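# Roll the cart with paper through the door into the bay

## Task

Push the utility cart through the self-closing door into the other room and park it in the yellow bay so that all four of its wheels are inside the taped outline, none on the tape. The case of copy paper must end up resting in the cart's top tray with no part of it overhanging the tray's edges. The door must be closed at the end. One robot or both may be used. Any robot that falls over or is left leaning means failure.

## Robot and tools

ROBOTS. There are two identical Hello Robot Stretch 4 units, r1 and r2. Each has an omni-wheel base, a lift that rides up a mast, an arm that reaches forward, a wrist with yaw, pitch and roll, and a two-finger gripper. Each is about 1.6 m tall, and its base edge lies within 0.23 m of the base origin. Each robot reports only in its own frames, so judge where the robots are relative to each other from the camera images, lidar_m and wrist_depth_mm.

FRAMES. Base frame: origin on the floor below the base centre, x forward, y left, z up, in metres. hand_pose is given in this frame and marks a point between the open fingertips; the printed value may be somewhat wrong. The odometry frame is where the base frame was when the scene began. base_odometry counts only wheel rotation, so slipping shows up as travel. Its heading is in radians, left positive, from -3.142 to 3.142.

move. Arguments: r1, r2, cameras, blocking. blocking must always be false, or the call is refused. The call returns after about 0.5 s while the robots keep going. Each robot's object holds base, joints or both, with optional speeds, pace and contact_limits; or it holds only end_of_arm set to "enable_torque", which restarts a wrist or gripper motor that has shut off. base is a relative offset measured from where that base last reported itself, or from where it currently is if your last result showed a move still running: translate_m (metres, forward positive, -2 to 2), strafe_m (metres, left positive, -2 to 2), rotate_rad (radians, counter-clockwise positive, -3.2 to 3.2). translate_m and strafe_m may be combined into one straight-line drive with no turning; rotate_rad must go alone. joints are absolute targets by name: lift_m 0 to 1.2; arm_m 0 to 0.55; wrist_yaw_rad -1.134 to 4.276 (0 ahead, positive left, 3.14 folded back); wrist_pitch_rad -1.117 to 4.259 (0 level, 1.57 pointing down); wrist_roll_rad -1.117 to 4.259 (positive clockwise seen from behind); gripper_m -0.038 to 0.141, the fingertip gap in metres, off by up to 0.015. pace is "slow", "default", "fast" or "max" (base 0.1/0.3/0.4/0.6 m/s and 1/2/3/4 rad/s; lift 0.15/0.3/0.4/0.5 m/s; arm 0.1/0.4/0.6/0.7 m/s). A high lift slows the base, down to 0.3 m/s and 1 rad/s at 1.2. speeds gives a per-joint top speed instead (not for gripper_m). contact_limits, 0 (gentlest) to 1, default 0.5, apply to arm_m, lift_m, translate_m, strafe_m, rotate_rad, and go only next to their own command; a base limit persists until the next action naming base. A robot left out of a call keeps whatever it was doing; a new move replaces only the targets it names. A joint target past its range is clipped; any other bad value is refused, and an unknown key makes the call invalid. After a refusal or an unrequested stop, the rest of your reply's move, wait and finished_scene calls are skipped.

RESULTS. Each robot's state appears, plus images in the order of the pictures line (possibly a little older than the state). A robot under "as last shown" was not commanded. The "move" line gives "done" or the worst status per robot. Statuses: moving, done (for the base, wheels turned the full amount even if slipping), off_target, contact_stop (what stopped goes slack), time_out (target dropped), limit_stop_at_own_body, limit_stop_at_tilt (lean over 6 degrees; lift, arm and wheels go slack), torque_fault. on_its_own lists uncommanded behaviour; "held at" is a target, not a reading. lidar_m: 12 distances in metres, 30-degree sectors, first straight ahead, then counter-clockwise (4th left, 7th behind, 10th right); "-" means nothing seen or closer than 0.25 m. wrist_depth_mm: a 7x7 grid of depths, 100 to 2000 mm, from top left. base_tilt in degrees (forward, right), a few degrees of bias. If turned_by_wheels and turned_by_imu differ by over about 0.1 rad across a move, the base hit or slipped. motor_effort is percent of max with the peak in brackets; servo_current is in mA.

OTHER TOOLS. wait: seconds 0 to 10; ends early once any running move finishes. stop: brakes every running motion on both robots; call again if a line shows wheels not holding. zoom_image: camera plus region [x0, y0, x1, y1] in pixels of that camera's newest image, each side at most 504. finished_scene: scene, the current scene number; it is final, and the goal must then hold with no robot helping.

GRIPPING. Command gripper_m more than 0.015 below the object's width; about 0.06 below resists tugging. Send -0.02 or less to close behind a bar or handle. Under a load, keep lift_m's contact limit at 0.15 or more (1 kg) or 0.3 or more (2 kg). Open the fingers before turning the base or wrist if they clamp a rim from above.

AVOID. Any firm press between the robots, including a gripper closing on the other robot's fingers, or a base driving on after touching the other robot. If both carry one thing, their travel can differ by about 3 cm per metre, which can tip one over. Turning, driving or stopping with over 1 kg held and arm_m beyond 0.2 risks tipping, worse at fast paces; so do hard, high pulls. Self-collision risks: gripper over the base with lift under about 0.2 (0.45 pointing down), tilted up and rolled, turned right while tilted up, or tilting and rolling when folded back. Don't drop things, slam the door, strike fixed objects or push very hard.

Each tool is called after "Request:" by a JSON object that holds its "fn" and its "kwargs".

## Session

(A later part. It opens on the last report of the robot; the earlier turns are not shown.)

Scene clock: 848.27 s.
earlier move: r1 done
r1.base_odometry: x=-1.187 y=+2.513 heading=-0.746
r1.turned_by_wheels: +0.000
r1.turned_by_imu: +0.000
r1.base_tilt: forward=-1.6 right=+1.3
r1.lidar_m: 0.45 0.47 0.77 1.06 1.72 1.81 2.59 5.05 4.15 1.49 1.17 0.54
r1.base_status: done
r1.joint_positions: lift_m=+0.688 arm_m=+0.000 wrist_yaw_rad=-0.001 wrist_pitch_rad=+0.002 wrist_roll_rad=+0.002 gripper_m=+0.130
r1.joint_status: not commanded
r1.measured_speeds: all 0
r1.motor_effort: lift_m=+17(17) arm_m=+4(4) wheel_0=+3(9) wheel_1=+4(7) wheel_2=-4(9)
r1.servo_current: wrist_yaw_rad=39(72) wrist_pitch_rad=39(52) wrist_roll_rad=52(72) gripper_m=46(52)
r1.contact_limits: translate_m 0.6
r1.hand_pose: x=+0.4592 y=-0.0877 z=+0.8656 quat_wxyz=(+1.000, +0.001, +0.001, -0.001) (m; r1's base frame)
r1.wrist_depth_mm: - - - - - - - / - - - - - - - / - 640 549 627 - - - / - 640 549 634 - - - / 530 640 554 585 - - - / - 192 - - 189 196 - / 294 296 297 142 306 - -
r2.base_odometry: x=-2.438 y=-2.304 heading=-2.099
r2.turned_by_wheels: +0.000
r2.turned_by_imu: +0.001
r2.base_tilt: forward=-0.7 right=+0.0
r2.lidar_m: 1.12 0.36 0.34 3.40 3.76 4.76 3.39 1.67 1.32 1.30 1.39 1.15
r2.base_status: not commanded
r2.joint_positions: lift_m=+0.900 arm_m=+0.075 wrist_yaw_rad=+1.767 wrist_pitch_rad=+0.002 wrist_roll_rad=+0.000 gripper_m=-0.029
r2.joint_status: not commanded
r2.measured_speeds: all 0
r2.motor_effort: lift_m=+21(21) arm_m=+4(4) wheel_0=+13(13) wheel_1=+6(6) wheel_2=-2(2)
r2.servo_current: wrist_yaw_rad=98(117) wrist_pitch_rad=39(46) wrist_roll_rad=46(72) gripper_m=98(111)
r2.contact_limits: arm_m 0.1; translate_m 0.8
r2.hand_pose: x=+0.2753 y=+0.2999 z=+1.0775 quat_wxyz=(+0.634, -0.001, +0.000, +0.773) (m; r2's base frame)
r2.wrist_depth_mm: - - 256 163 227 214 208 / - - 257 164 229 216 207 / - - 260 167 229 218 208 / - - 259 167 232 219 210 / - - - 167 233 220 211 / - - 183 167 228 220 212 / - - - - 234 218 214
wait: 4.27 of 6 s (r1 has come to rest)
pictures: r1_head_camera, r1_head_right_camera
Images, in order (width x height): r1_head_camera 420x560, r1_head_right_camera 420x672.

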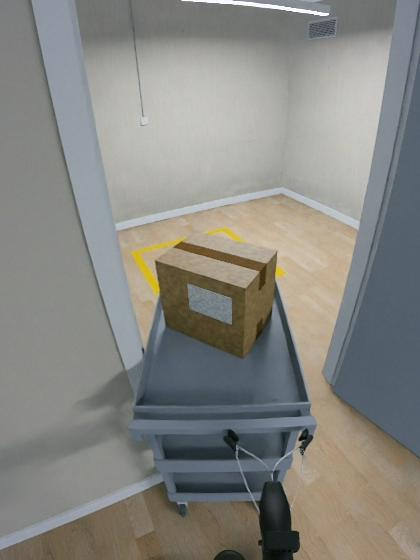

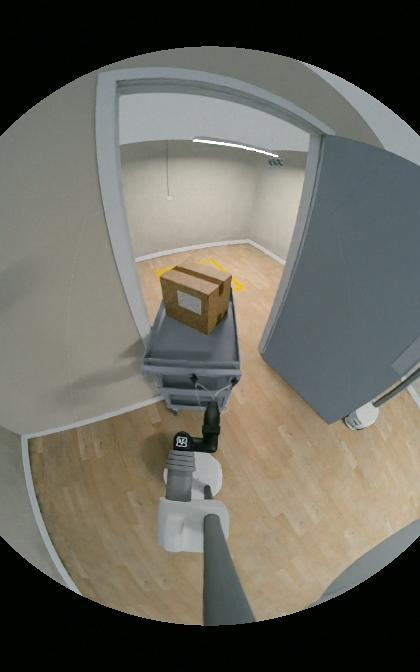

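Request:
{"fn": "move", "kwargs": {"blocking": false, "r1": {"base":{"translate_m":-0.1},"pace":"default"}}}

Request:
{"fn": "wait", "kwargs": {"seconds": 2}}

Request:
{"fn": "move", "kwargs": {"blocking": false, "r1": {"base":{"strafe_m":0.08},"joints":{"wrist_roll_rad":1.571},"pace":"default"}}}

Request:
{"fn": "wait", "kwargs": {"seconds": 3}}

Request:
{"fn": "wait", "kwargs": {"seconds": 1.5}}

Request:
{"fn": "move", "kwargs": {"blocking": false, "r1": {"base":{"translate_m":0.11},"pace":"slow","contact_limits":{"translate_m":0.4}}}}

Request:
{"fn": "wait", "kwargs": {"seconds": 3, "cameras": ["r1_head_camera","r1_wrist_camera"]}}

Scene clock: 866.90 s.
move: r1 moving
r1.base_odometry: x=-1.210 y=+2.534 heading=-0.746
r1.turned_by_wheels: +0.000
r1.turned_by_imu: -0.001
r1.base_tilt: forward=-1.6 right=+1.2
r1.lidar_m: 0.49 0.49 0.80 1.09 1.71 1.79 2.55 5.06 4.17 1.50 1.20 0.55
r1.base_status: translate_m moving
r1.joint_positions: lift_m=+0.688 arm_m=+0.000 wrist_yaw_rad=-0.001 wrist_pitch_rad=+0.002 wrist_roll_rad=+0.002 gripper_m=+0.130
r1.joint_status: not commanded
r1.measured_speeds: translate_m=-0.121 strafe_m=-0.001 rotate_rad=-0.005 lift_m=+0.000 arm_m=+0.000 wrist_yaw_rad=+0.000 wrist_pitch_rad=+0.000 wrist_roll_rad=+0.000
r1.motor_effort: lift_m=+17(17) arm_m=+4(4) wheel_0=-5(8) wheel_1=-7(8) wheel_2=+7(8)
r1.servo_current: wrist_yaw_rad=72(72) wrist_pitch_rad=46(46) wrist_roll_rad=52(72) gripper_m=39(46)
r1.hand_pose: x=+0.4592 y=-0.0877 z=+0.8656 quat_wxyz=(+1.000, +0.001, +0.001, -0.001) (m; r1's base frame)
r1.wrist_depth_mm: 530 - - - - - - / 530 - - - - - - / 535 - 591 603 - - - / 530 - 603 609 - - - / 496 683 603 591 - - - / - 193 - - 189 188 - / 322 324 324 141 330 325 -
r2: as last shown
r2.turned_by_imu: +0.000
r2.base_tilt: forward=-0.6 right=+0.1
r2.lidar_m: 1.15 0.33 0.36 3.41 3.79 4.76 3.37 1.66 1.35 1.32 1.42 1.15
r2.motor_effort: lift_m=+21(21) arm_m=+4(4) wheel_0=+12(13) wheel_1=+5(6) wheel_2=-2(3)
r2.servo_current: wrist_yaw_rad=91(104) wrist_pitch_rad=39(46) wrist_roll_rad=46(52) gripper_m=104(104)
r2.contact_limits: arm_m 0.1; translate_m 0.8
r2.wrist_depth_mm: - - 256 163 226 215 207 / - - 257 163 229 216 208 / - - 259 167 229 217 209 / - - 260 168 231 217 211 / - - - 166 233 220 211 / - - 183 168 228 220 212 / - - - - 233 218 213
pictures: none

Scene clock: 867.97 s.
earlier move: r1 done
r1.base_odometry: x=-1.261 y=+2.581 heading=-0.746
r1.turned_by_wheels: +0.000
r1.turned_by_imu: +0.000
r1.base_tilt: forward=-1.5 right=+1.3
r1.lidar_m: 0.55 0.57 0.83 1.20 1.67 1.77 2.49 5.00 4.22 1.56 1.23 0.58
r1.base_status: done
r1.joint_positions: lift_m=+0.688 arm_m=+0.000 wrist_yaw_rad=-0.001 wrist_pitch_rad=+0.002 wrist_roll_rad=+0.002 gripper_m=+0.130
r1.joint_status: not commanded
r1.measured_speeds: all 0
r1.motor_effort: lift_m=+17(17) arm_m=+4(4) wheel_0=-2(9) wheel_1=+0(8) wheel_2=+0(9)
r1.servo_current: wrist_yaw_rad=39(72) wrist_pitch_rad=39(52) wrist_roll_rad=33(72) gripper_m=46(52)
r1.hand_pose: x=+0.4592 y=-0.0877 z=+0.8656 quat_wxyz=(+1.000, +0.001, +0.001, -0.001) (m; r1's base frame)
r1.wrist_depth_mm: - - - - - - - / 597 - - - - - - / 603 - 676 691 - - - / 597 - 676 691 - - - / - - 676 654 - - - / 392 194 - 397 189 188 - / 410 1863 - 146 410 1808 -
r2.base_odometry: x=-2.438 y=-2.304 heading=-2.099
r2.turned_by_wheels: +0.000
r2.turned_by_imu: +0.000
r2.base_tilt: forward=-0.7 right=+0.1
r2.lidar_m: 1.13 0.34 0.36 1.63 3.77 4.74 3.35 1.64 1.36 1.33 1.42 1.15
r2.base_status: not commanded
r2.joint_positions: lift_m=+0.900 arm_m=+0.075 wrist_yaw_rad=+1.767 wrist_pitch_rad=+0.002 wrist_roll_rad=+0.000 gripper_m=-0.029
r2.joint_status: not commanded
r2.measured_speeds: all 0
r2.motor_effort: lift_m=+21(21) arm_m=+4(4) wheel_0=+13(13) wheel_1=+6(6) wheel_2=-2(3)
r2.servo_current: wrist_yaw_rad=98(117) wrist_pitch_rad=46(46) wrist_roll_rad=52(59) gripper_m=98(111)
r2.contact_limits: arm_m 0.1; translate_m 0.8
r2.hand_pose: x=+0.2753 y=+0.2999 z=+1.0775 quat_wxyz=(+0.634, -0.001, +0.000, +0.773) (m; r2's base frame)
r2.wrist_depth_mm: - - 256 163 227 214 207 / - - 256 163 229 216 207 / - - 259 168 229 218 208 / - - 260 168 232 218 210 / - - - 167 233 220 211 / - - 183 167 228 221 212 / - - - - 233 218 213
wait: 1.07 of 2 s (r1 has come to rest)
pictures: none

Scene clock: 868.47 s.
move: r1 moving
r1.base_odometry: x=-1.236 y=+2.607 heading=-0.746
r1.turned_by_wheels: +0.000
r1.turned_by_imu: +0.000
r1.base_tilt: forward=-1.6 right=+1.3
r1.lidar_m: 0.54 0.57 0.83 1.18 1.64 1.74 2.45 5.01 4.28 1.57 1.28 0.57
r1.base_status: strafe_m moving
r1.joint_positions: lift_m=+0.688 arm_m=+0.000 wrist_yaw_rad=-0.001 wrist_pitch_rad=+0.002 wrist_roll_rad=+0.580 gripper_m=+0.130
r1.joint_status: wrist_roll_rad moving
r1.measured_speeds: translate_m=+0.000 strafe_m=+0.141 rotate_rad=-0.002 lift_m=+0.000 arm_m=+0.000 wrist_yaw_rad=+0.000 wrist_pitch_rad=+0.000 wrist_roll_rad=+1.818
r1.motor_effort: lift_m=+17(17) arm_m=+4(4) wheel_0=-9(11) wheel_1=+7(10) wheel_2=+0(1)
r1.servo_current: wrist_yaw_rad=33(59) wrist_pitch_rad=46(46) wrist_roll_rad=91(98) gripper_m=46(46)
r1.hand_pose: x=+0.4592 y=-0.0877 z=+0.8656 quat_wxyz=(+0.958, +0.286, +0.001, -0.001) (m; r1's base frame)
r1.wrist_depth_mm: - - - - - - - / - - - - - - - / - - 661 809 - - - / - - 654 676 439 1025 - / 591 - 691 621 402 1921 - / - 205 338 399 210 199 1430 / - - - 147 - - 1205
r2: as last shown
r2.base_tilt: forward=-0.7 right=+0.0
r2.lidar_m: 1.12 0.35 0.35 1.67 3.77 4.74 3.35 1.66 1.33 1.31 1.41 1.13
r2.motor_effort: lift_m=+21(21) arm_m=+3(4) wheel_0=+13(13) wheel_1=+6(6) wheel_2=-2(2)
r2.servo_current: wrist_yaw_rad=98(104) wrist_pitch_rad=39(46) wrist_roll_rad=52(52) gripper_m=104(104)
r2.contact_limits: arm_m 0.1; translate_m 0.8
r2.wrist_depth_mm: - - 256 163 227 214 207 / - - 257 164 229 216 208 / - - 258 168 229 217 208 / - - 259 168 232 218 210 / - - - 166 232 220 211 / - - 183 167 228 221 212 / - - - - 233 217 212
pictures: none

Scene clock: 869.50 s.
earlier move: r1 done
r1.base_odometry: x=-1.207 y=+2.640 heading=-0.746
r1.turned_by_wheels: +0.000
r1.turned_by_imu: +0.000
r1.base_tilt: forward=-1.6 right=+1.3
r1.lidar_m: 0.52 0.58 0.79 1.15 1.62 1.68 2.38 5.03 4.30 1.64 1.31 0.58
r1.base_status: done
r1.joint_positions: lift_m=+0.688 arm_m=+0.000 wrist_yaw_rad=-0.001 wrist_pitch_rad=+0.002 wrist_roll_rad=+1.569 gripper_m=+0.130
r1.joint_status: all done
r1.measured_speeds: all 0
r1.motor_effort: lift_m=+17(17) arm_m=+4(4) wheel_0=-1(11) wheel_1=+0(11) wheel_2=+1(1)
r1.servo_current: wrist_yaw_rad=59(65) wrist_pitch_rad=39(46) wrist_roll_rad=65(124) gripper_m=46(46)
r1.hand_pose: x=+0.4592 y=-0.0877 z=+0.8656 quat_wxyz=(+0.708, +0.706, +0.001, -0.001) (m; r1's base frame)
r1.wrist_depth_mm: - - - 340 - 1708 1205 / - - - - 407 415 410 / - - - 798 - - - / - - 647 615 - - - / - - 654 634 - - - / - 211 691 336 211 196 - / - - - 147 - - -
r2.base_odometry: x=-2.438 y=-2.304 heading=-2.099
r2.turned_by_wheels: +0.000
r2.turned_by_imu: +0.000
r2.base_tilt: forward=-0.7 right=+0.1
r2.lidar_m: 1.12 0.34 0.32 1.72 3.76 4.75 3.38 1.66 1.35 1.32 1.41 1.15
r2.base_status: not commanded
r2.joint_positions: lift_m=+0.900 arm_m=+0.075 wrist_yaw_rad=+1.767 wrist_pitch_rad=+0.002 wrist_roll_rad=+0.000 gripper_m=-0.029
r2.joint_status: not commanded
r2.measured_speeds: all 0
r2.motor_effort: lift_m=+21(21) arm_m=+4(4) wheel_0=+13(13) wheel_1=+6(6) wheel_2=-2(2)
r2.servo_current: wrist_yaw_rad=91(111) wrist_pitch_rad=39(46) wrist_roll_rad=39(59) gripper_m=98(104)
r2.contact_limits: arm_m 0.1; translate_m 0.8
r2.hand_pose: x=+0.2753 y=+0.2999 z=+1.0775 quat_wxyz=(+0.634, -0.001, +0.000, +0.773) (m; r2's base frame)
r2.wrist_depth_mm: - - 256 163 227 215 206 / - - 257 163 228 216 206 / - - 258 167 230 217 210 / - - 260 168 231 218 210 / - - - 167 233 220 213 / - - 183 167 227 221 212 / - - - - 234 218 213
wait: 1.03 of 3 s (r1 has come to rest)
pictures: none

Scene clock: 871.00 s.
r1.base_odometry: x=-1.207 y=+2.640 heading=-0.746
r1.turned_by_wheels: +0.000
r1.turned_by_imu: +0.000
r1.base_tilt: forward=-1.6 right=+1.3
r1.lidar_m: 0.54 0.60 0.80 1.13 1.62 1.69 2.39 5.03 4.33 1.61 1.31 0.59
r1.base_status: done
r1.joint_positions: lift_m=+0.688 arm_m=+0.000 wrist_yaw_rad=-0.001 wrist_pitch_rad=+0.002 wrist_roll_rad=+1.569 gripper_m=+0.130
r1.joint_status: all done
r1.measured_speeds: all 0
r1.motor_effort: lift_m=+17(17) arm_m=+4(4) wheel_0=-1(11) wheel_1=+0(11) wheel_2=+1(1)
r1.servo_current: wrist_yaw_rad=39(65) wrist_pitch_rad=39(46) wrist_roll_rad=65(124) gripper_m=46(46)
r1.hand_pose: x=+0.4592 y=-0.0877 z=+0.8656 quat_wxyz=(+0.708, +0.706, +0.001, -0.001) (m; r1's base frame)
r1.wrist_depth_mm: - - - 342 - 1708 1205 / - - - - 404 421 410 / - - - 798 - - - / - - 647 615 - - - / - - 661 634 - - - / - 211 699 336 212 195 - / - - - 147 - - -
r2.base_odometry: x=-2.438 y=-2.304 heading=-2.099
r2.turned_by_wheels: +0.000
r2.turned_by_imu: +0.000
r2.base_tilt: forward=-0.7 right=+0.1
r2.lidar_m: 1.14 0.35 0.34 1.74 3.79 4.74 3.37 1.66 1.35 1.32 1.42 1.15
r2.base_status: not commanded
r2.joint_positions: lift_m=+0.900 arm_m=+0.075 wrist_yaw_rad=+1.767 wrist_pitch_rad=+0.002 wrist_roll_rad=+0.000 gripper_m=-0.029
r2.joint_status: not commanded
r2.measured_speeds: all 0
r2.motor_effort: lift_m=+21(21) arm_m=+4(4) wheel_0=+13(13) wheel_1=+6(6) wheel_2=-2(2)
r2.servo_current: wrist_yaw_rad=98(111) wrist_pitch_rad=39(46) wrist_roll_rad=39(59) gripper_m=104(104)
r2.contact_limits: arm_m 0.1; translate_m 0.8
r2.hand_pose: x=+0.2753 y=+0.2999 z=+1.0775 quat_wxyz=(+0.634, -0.001, +0.000, +0.773) (m; r2's base frame)
r2.wrist_depth_mm: - - 255 163 227 214 207 / - - 257 163 229 216 207 / - - 258 167 229 217 209 / - - 259 168 231 218 210 / - - - 166 233 220 211 / - - 183 167 228 220 212 / - - - - 233 217 213
wait: 1.50 s; at rest by 0.27 s
pictures: none

Scene clock: 871.50 s.
move: r1 moving
r1.base_odometry: x=-1.197 y=+2.631 heading=-0.745
r1.turned_by_wheels: +0.000
r1.turned_by_imu: +0.000
r1.base_tilt: forward=-1.6 right=+1.3
r1.lidar_m: 0.52 0.57 0.80 1.14 1.58 1.68 2.38 5.02 4.27 1.63 1.30 0.55
r1.base_status: translate_m moving
r1.joint_positions: lift_m=+0.688 arm_m=+0.000 wrist_yaw_rad=-0.001 wrist_pitch_rad=+0.002 wrist_roll_rad=+1.569 gripper_m=+0.130
r1.joint_status: not commanded
r1.measured_speeds: translate_m=+0.049 strafe_m=+0.000 rotate_rad=+0.002 lift_m=+0.000 arm_m=+0.000 wrist_yaw_rad=+0.000 wrist_pitch_rad=+0.000 wrist_roll_rad=+0.000
r1.motor_effort: lift_m=+17(17) arm_m=+4(4) wheel_0=+8(8) wheel_1=+4(5) wheel_2=-5(7)
r1.servo_current: wrist_yaw_rad=39(59) wrist_pitch_rad=39(46) wrist_roll_rad=39(72) gripper_m=46(46)
r1.contact_limits: translate_m 0.4
r1.hand_pose: x=+0.4592 y=-0.0877 z=+0.8656 quat_wxyz=(+0.708, +0.706, +0.001, -0.001) (m; r1's base frame)
r1.wrist_depth_mm: - - - - - 1708 1205 / - - - - 397 418 402 / - - - 732 - - - / - - 634 609 - - - / - - 640 627 389 - - / - 212 683 324 209 195 - / - - - 147 - - -
r2: as last shown
r2.lidar_m: 1.10 0.35 0.34 1.72 3.75 4.71 3.38 1.68 1.34 1.33 1.40 1.16
r2.servo_current: wrist_yaw_rad=104(104) wrist_pitch_rad=46(46) wrist_roll_rad=52(52) gripper_m=98(104)
r2.contact_limits: arm_m 0.1; translate_m 0.8
r2.wrist_depth_mm: - - 255 163 227 215 206 / - - 257 163 229 216 207 / - - 259 167 229 218 208 / - - 260 168 231 219 210 / - - - 166 232 220 211 / - - 183 167 228 221 212 / - - - - 233 218 213
pictures: none

Scene clock: 873.40 s.
earlier move: r1 done
r1.base_odometry: x=-1.126 y=+2.565 heading=-0.746
r1.turned_by_wheels: +0.000
r1.turned_by_imu: +0.000
r1.base_tilt: forward=-1.6 right=+1.3
r1.lidar_m: 0.44 0.47 0.71 1.02 1.65 1.76 2.47 5.13 4.21 1.38 1.24 0.46
r1.base_status: done
r1.joint_positions: lift_m=+0.688 arm_m=+0.000 wrist_yaw_rad=-0.001 wrist_pitch_rad=+0.002 wrist_roll_rad=+1.569 gripper_m=+0.130
r1.joint_status: not commanded
r1.measured_speeds: all 0
r1.motor_effort: lift_m=+17(17) arm_m=+4(4) wheel_0=+3(8) wheel_1=+2(8) wheel_2=-3(7)
r1.servo_current: wrist_yaw_rad=52(72) wrist_pitch_rad=46(52) wrist_roll_rad=52(72) gripper_m=46(46)
r1.contact_limits: translate_m 0.4
r1.hand_pose: x=+0.4592 y=-0.0877 z=+0.8656 quat_wxyz=(+0.708, +0.706, +0.001, -0.001) (m; r1's base frame)
r1.wrist_depth_mm: - - - - 297 298 300 / - - - - 291 1756 - / - - - 615 290 - - / - - 530 500 289 - - / - - 535 530 287 - - / - 211 569 227 188 196 - / - - - 147 287 - -
r2.base_odometry: x=-2.438 y=-2.304 heading=-2.099
r2.turned_by_wheels: +0.000
r2.turned_by_imu: +0.000
r2.base_tilt: forward=-0.7 right=+0.0
r2.lidar_m: 1.14 0.34 0.36 3.39 3.76 4.71 3.39 1.68 1.33 1.33 1.41 1.14
r2.base_status: not commanded
r2.joint_positions: lift_m=+0.900 arm_m=+0.075 wrist_yaw_rad=+1.767 wrist_pitch_rad=+0.002 wrist_roll_rad=+0.000 gripper_m=-0.029
r2.joint_status: not commanded
r2.measured_speeds: all 0
r2.motor_effort: lift_m=+21(21) arm_m=+3(4) wheel_0=+13(13) wheel_1=+6(6) wheel_2=-2(2)
r2.servo_current: wrist_yaw_rad=104(111) wrist_pitch_rad=39(46) wrist_roll_rad=46(59) gripper_m=98(111)
r2.contact_limits: arm_m 0.1; translate_m 0.8
r2.hand_pose: x=+0.2753 y=+0.2999 z=+1.0775 quat_wxyz=(+0.634, -0.001, +0.000, +0.773) (m; r2's base frame)
r2.wrist_depth_mm: - - 257 163 226 214 207 / - - 257 163 229 216 206 / - - 258 167 230 217 208 / - - 260 168 233 220 209 / - - - 166 232 220 211 / - - 183 168 227 220 211 / - - - - 232 219 213
wait: 1.90 of 3 s (r1 has come to rest)
pictures: r1_head_camera, r1_wrist_camera
Images, in order (width x height): r1_head_camera 420x560, r1_wrist_camera 616x392.

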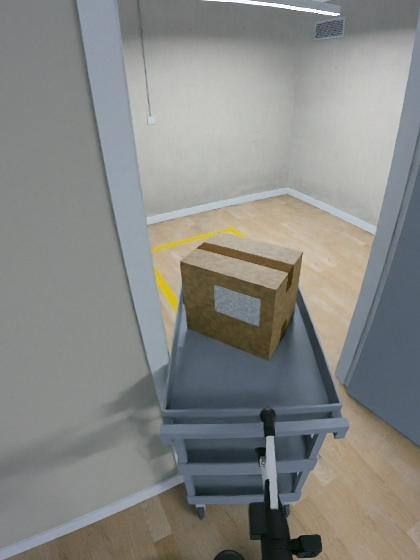

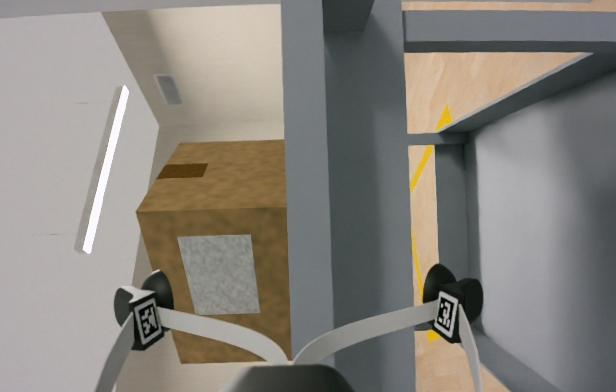

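Request:
{"fn": "move", "kwargs": {"blocking": false, "r1": {"base":{"translate_m":0.055},"pace":"slow","contact_limits":{"translate_m":0.4}}}}

Request:
{"fn": "wait", "kwargs": {"seconds": 3}}

Request:
{"fn": "move", "kwargs": {"blocking": false, "r1": {"joints":{"gripper_m":-0.02}}}}

Request:
{"fn": "wait", "kwargs": {"seconds": 3, "cameras": ["r1_head_camera"]}}

Scene clock: 878.80 s.
move: r1 moving
r1.base_odometry: x=-1.117 y=+2.557 heading=-0.745
r1.turned_by_wheels: +0.000
r1.turned_by_imu: +0.000
r1.base_tilt: forward=-1.6 right=+1.3
r1.lidar_m: 0.43 0.46 0.70 1.02 1.65 1.74 2.44 5.14 4.24 1.38 1.23 0.47
r1.base_status: translate_m moving
r1.joint_positions: lift_m=+0.688 arm_m=+0.000 wrist_yaw_rad=-0.001 wrist_pitch_rad=+0.002 wrist_roll_rad=+1.569 gripper_m=+0.130
r1.joint_status: not commanded
r1.measured_speeds: translate_m=+0.048 strafe_m=+0.000 rotate_rad=-0.002 lift_m=+0.000 arm_m=+0.000 wrist_yaw_rad=+0.000 wrist_pitch_rad=+0.000 wrist_roll_rad=+0.000
r1.motor_effort: lift_m=+17(17) arm_m=+4(4) wheel_0=+7(7) wheel_1=+5(5) wheel_2=-5(6)
r1.servo_current: wrist_yaw_rad=46(59) wrist_pitch_rad=39(46) wrist_roll_rad=46(52) gripper_m=39(46)
r1.contact_limits: translate_m 0.4
r1.hand_pose: x=+0.4592 y=-0.0877 z=+0.8656 quat_wxyz=(+0.708, +0.706, +0.001, -0.001) (m; r1's base frame)
r1.wrist_depth_mm: - - - - 287 289 296 / - - - - 279 1708 - / - - - 609 278 - - / - - 517 500 277 - - / - - 530 512 277 - - / - 211 564 216 193 195 - / - - 647 147 274 - -
r2: as last shown
r2.base_tilt: forward=-0.7 right=+0.1
r2.lidar_m: 1.13 0.35 0.36 3.42 3.75 4.76 3.38 1.68 1.36 1.32 1.41 1.14
r2.motor_effort: lift_m=+21(21) arm_m=+4(4) wheel_0=+13(13) wheel_1=+6(6) wheel_2=-2(2)
r2.servo_current: wrist_yaw_rad=85(111) wrist_pitch_rad=39(46) wrist_roll_rad=46(52) gripper_m=98(104)
r2.contact_limits: arm_m 0.1; translate_m 0.8
r2.wrist_depth_mm: - - 256 163 227 214 207 / - - 257 163 229 216 207 / - - 259 167 230 218 208 / - - 260 168 231 219 210 / - - - 166 233 220 211 / - - 183 167 229 221 212 / - - - - 234 219 213
pictures: none

Scene clock: 880.07 s.
earlier move: r1 done
r1.base_odometry: x=-1.086 y=+2.528 heading=-0.745
r1.turned_by_wheels: +0.000
r1.turned_by_imu: +0.000
r1.base_tilt: forward=-1.6 right=+1.3
r1.lidar_m: 0.37 0.38 0.65 0.92 1.68 1.78 2.50 5.17 4.17 1.33 1.20 0.42
r1.base_status: done
r1.joint_positions: lift_m=+0.688 arm_m=+0.000 wrist_yaw_rad=-0.001 wrist_pitch_rad=+0.002 wrist_roll_rad=+1.569 gripper_m=+0.130
r1.joint_status: not commanded
r1.measured_speeds: all 0
r1.motor_effort: lift_m=+17(17) arm_m=+3(4) wheel_0=+4(7) wheel_1=+2(6) wheel_2=-3(6)
r1.servo_current: wrist_yaw_rad=46(65) wrist_pitch_rad=39(52) wrist_roll_rad=65(65) gripper_m=39(46)
r1.contact_limits: translate_m 0.4
r1.hand_pose: x=+0.4592 y=-0.0877 z=+0.8656 quat_wxyz=(+0.708, +0.706, +0.001, -0.001) (m; r1's base frame)
r1.wrist_depth_mm: - - - 236 236 1537 1160 / - - - 234 234 1661 - / - - 634 175 235 - - / - 535 480 174 234 - - / - 492 480 172 234 - - / - 211 517 173 233 195 - / - - 591 147 233 - -
r2.base_odometry: x=-2.438 y=-2.304 heading=-2.099
r2.turned_by_wheels: +0.000
r2.turned_by_imu: +0.000
r2.base_tilt: forward=-0.7 right=+0.0
r2.lidar_m: 1.14 0.34 0.34 3.42 3.78 4.75 3.38 1.67 1.35 1.34 1.40 1.16
r2.base_status: not commanded
r2.joint_positions: lift_m=+0.900 arm_m=+0.075 wrist_yaw_rad=+1.767 wrist_pitch_rad=+0.002 wrist_roll_rad=+0.000 gripper_m=-0.029
r2.joint_status: not commanded
r2.measured_speeds: all 0
r2.motor_effort: lift_m=+21(21) arm_m=+4(4) wheel_0=+13(13) wheel_1=+6(6) wheel_2=-2(2)
r2.servo_current: wrist_yaw_rad=104(111) wrist_pitch_rad=39(46) wrist_roll_rad=46(59) gripper_m=104(104)
r2.contact_limits: arm_m 0.1; translate_m 0.8
r2.hand_pose: x=+0.2753 y=+0.2999 z=+1.0775 quat_wxyz=(+0.634, -0.001, +0.000, +0.773) (m; r2's base frame)
r2.wrist_depth_mm: - - 257 163 226 216 206 / - - 257 163 229 216 206 / - - 259 167 229 217 208 / - - 260 167 232 218 211 / - - - 166 232 220 212 / - - 184 168 228 221 212 / - - - - 234 218 213
wait: 1.27 of 3 s (r1 has come to rest)
pictures: none

Scene clock: 880.57 s.
move: r1 moving
r1.base_odometry: x=-1.086 y=+2.528 heading=-0.745
r1.turned_by_wheels: +0.000
r1.turned_by_imu: +0.000
r1.base_tilt: forward=-1.6 right=+1.3
r1.lidar_m: 0.37 0.41 0.63 0.94 1.67 1.80 2.50 5.17 4.21 1.32 1.19 0.43
r1.base_status: not commanded
r1.joint_positions: lift_m=+0.688 arm_m=+0.000 wrist_yaw_rad=-0.001 wrist_pitch_rad=+0.002 wrist_roll_rad=+1.569 gripper_m=+0.117
r1.joint_status: gripper_m moving
r1.measured_speeds: all 0
r1.motor_effort: lift_m=+17(17) arm_m=+3(4) wheel_0=+4(4) wheel_1=+2(3) wheel_2=-3(3)
r1.servo_current: wrist_yaw_rad=39(52) wrist_pitch_rad=46(46) wrist_roll_rad=65(72) gripper_m=85(85)
r1.contact_limits: translate_m 0.4
r1.hand_pose: x=+0.4592 y=-0.0877 z=+0.8656 quat_wxyz=(+0.708, +0.706, +0.001, -0.001) (m; r1's base frame)
r1.wrist_depth_mm: - - - 236 236 1499 1160 / - - - 235 236 1708 - / - - 634 174 236 - - / - 535 480 173 235 - - / - 496 484 173 234 - - / - 504 508 173 232 185 - / - - 597 144 233 - -
r2: as last shown
r2.lidar_m: 1.13 0.32 0.37 3.41 3.77 4.73 3.39 1.65 1.33 1.31 1.39 1.15
r2.servo_current: wrist_yaw_rad=104(111) wrist_pitch_rad=46(46) wrist_roll_rad=46(52) gripper_m=104(111)
r2.contact_limits: arm_m 0.1; translate_m 0.8
r2.wrist_depth_mm: - - 256 163 227 215 206 / - - 257 163 227 216 206 / - - 259 167 229 217 208 / - - 259 167 231 218 210 / - - - 167 233 220 211 / - - 183 168 228 221 213 / - - - - 233 218 213
pictures: none

Scene clock: 882.37 s.
earlier move: r1 done
r1.base_odometry: x=-1.085 y=+2.528 heading=-0.745
r1.turned_by_wheels: +0.000
r1.turned_by_imu: +0.000
r1.base_tilt: forward=-1.6 right=+1.3
r1.lidar_m: 0.38 0.41 0.65 0.95 1.68 1.76 2.49 5.18 4.19 1.32 1.21 0.45
r1.base_status: not commanded
r1.joint_positions: lift_m=+0.688 arm_m=+0.000 wrist_yaw_rad=-0.001 wrist_pitch_rad=+0.007 wrist_roll_rad=+1.569 gripper_m=-0.019
r1.joint_status: all done
r1.measured_speeds: all 0
r1.motor_effort: lift_m=+17(17) arm_m=-1(4) wheel_0=+2(4) wheel_1=+1(3) wheel_2=-1(4)
r1.servo_current: wrist_yaw_rad=39(59) wrist_pitch_rad=46(85) wrist_roll_rad=39(72) gripper_m=65(169)
r1.contact_limits: translate_m 0.4
r1.hand_pose: x=+0.4592 y=-0.0877 z=+0.8644 quat_wxyz=(+0.708, +0.707, +0.002, -0.003) (m; r1's base frame)
r1.wrist_depth_mm: - - - 244 244 264 1098 / - - - 244 244 1708 1182 / - - - 241 242 - - / - 544 496 239 241 - - / - 488 480 180 240 - - / - - 189 197 183 - - / - - 574 138 238 133 -
r2.base_odometry: x=-2.438 y=-2.304 heading=-2.099
r2.turned_by_wheels: +0.000
r2.turned_by_imu: +0.000
r2.base_tilt: forward=-0.7 right=+0.0
r2.lidar_m: 1.13 0.35 0.37 3.42 3.75 4.74 3.35 1.67 1.35 1.32 1.41 1.15
r2.base_status: not commanded
r2.joint_positions: lift_m=+0.900 arm_m=+0.075 wrist_yaw_rad=+1.767 wrist_pitch_rad=+0.002 wrist_roll_rad=+0.000 gripper_m=-0.029
r2.joint_status: not commanded
r2.measured_speeds: all 0
r2.motor_effort: lift_m=+21(21) arm_m=+4(4) wheel_0=+13(13) wheel_1=+6(6) wheel_2=-2(3)
r2.servo_current: wrist_yaw_rad=98(111) wrist_pitch_rad=46(46) wrist_roll_rad=52(65) gripper_m=104(111)
r2.contact_limits: arm_m 0.1; translate_m 0.8
r2.hand_pose: x=+0.2753 y=+0.2999 z=+1.0775 quat_wxyz=(+0.634, -0.001, +0.000, +0.773) (m; r2's base frame)
r2.wrist_depth_mm: - - 255 163 226 214 206 / - - 257 163 229 216 207 / - - 259 167 229 219 208 / - - 259 168 232 219 211 / - - - 166 233 220 212 / - - 183 167 228 220 211 / - - - - 233 219 213
wait: 1.80 of 3 s (r1 has come to rest)
pictures: r1_head_camera
Images, in order (width x height): r1_head_camera 420x560.

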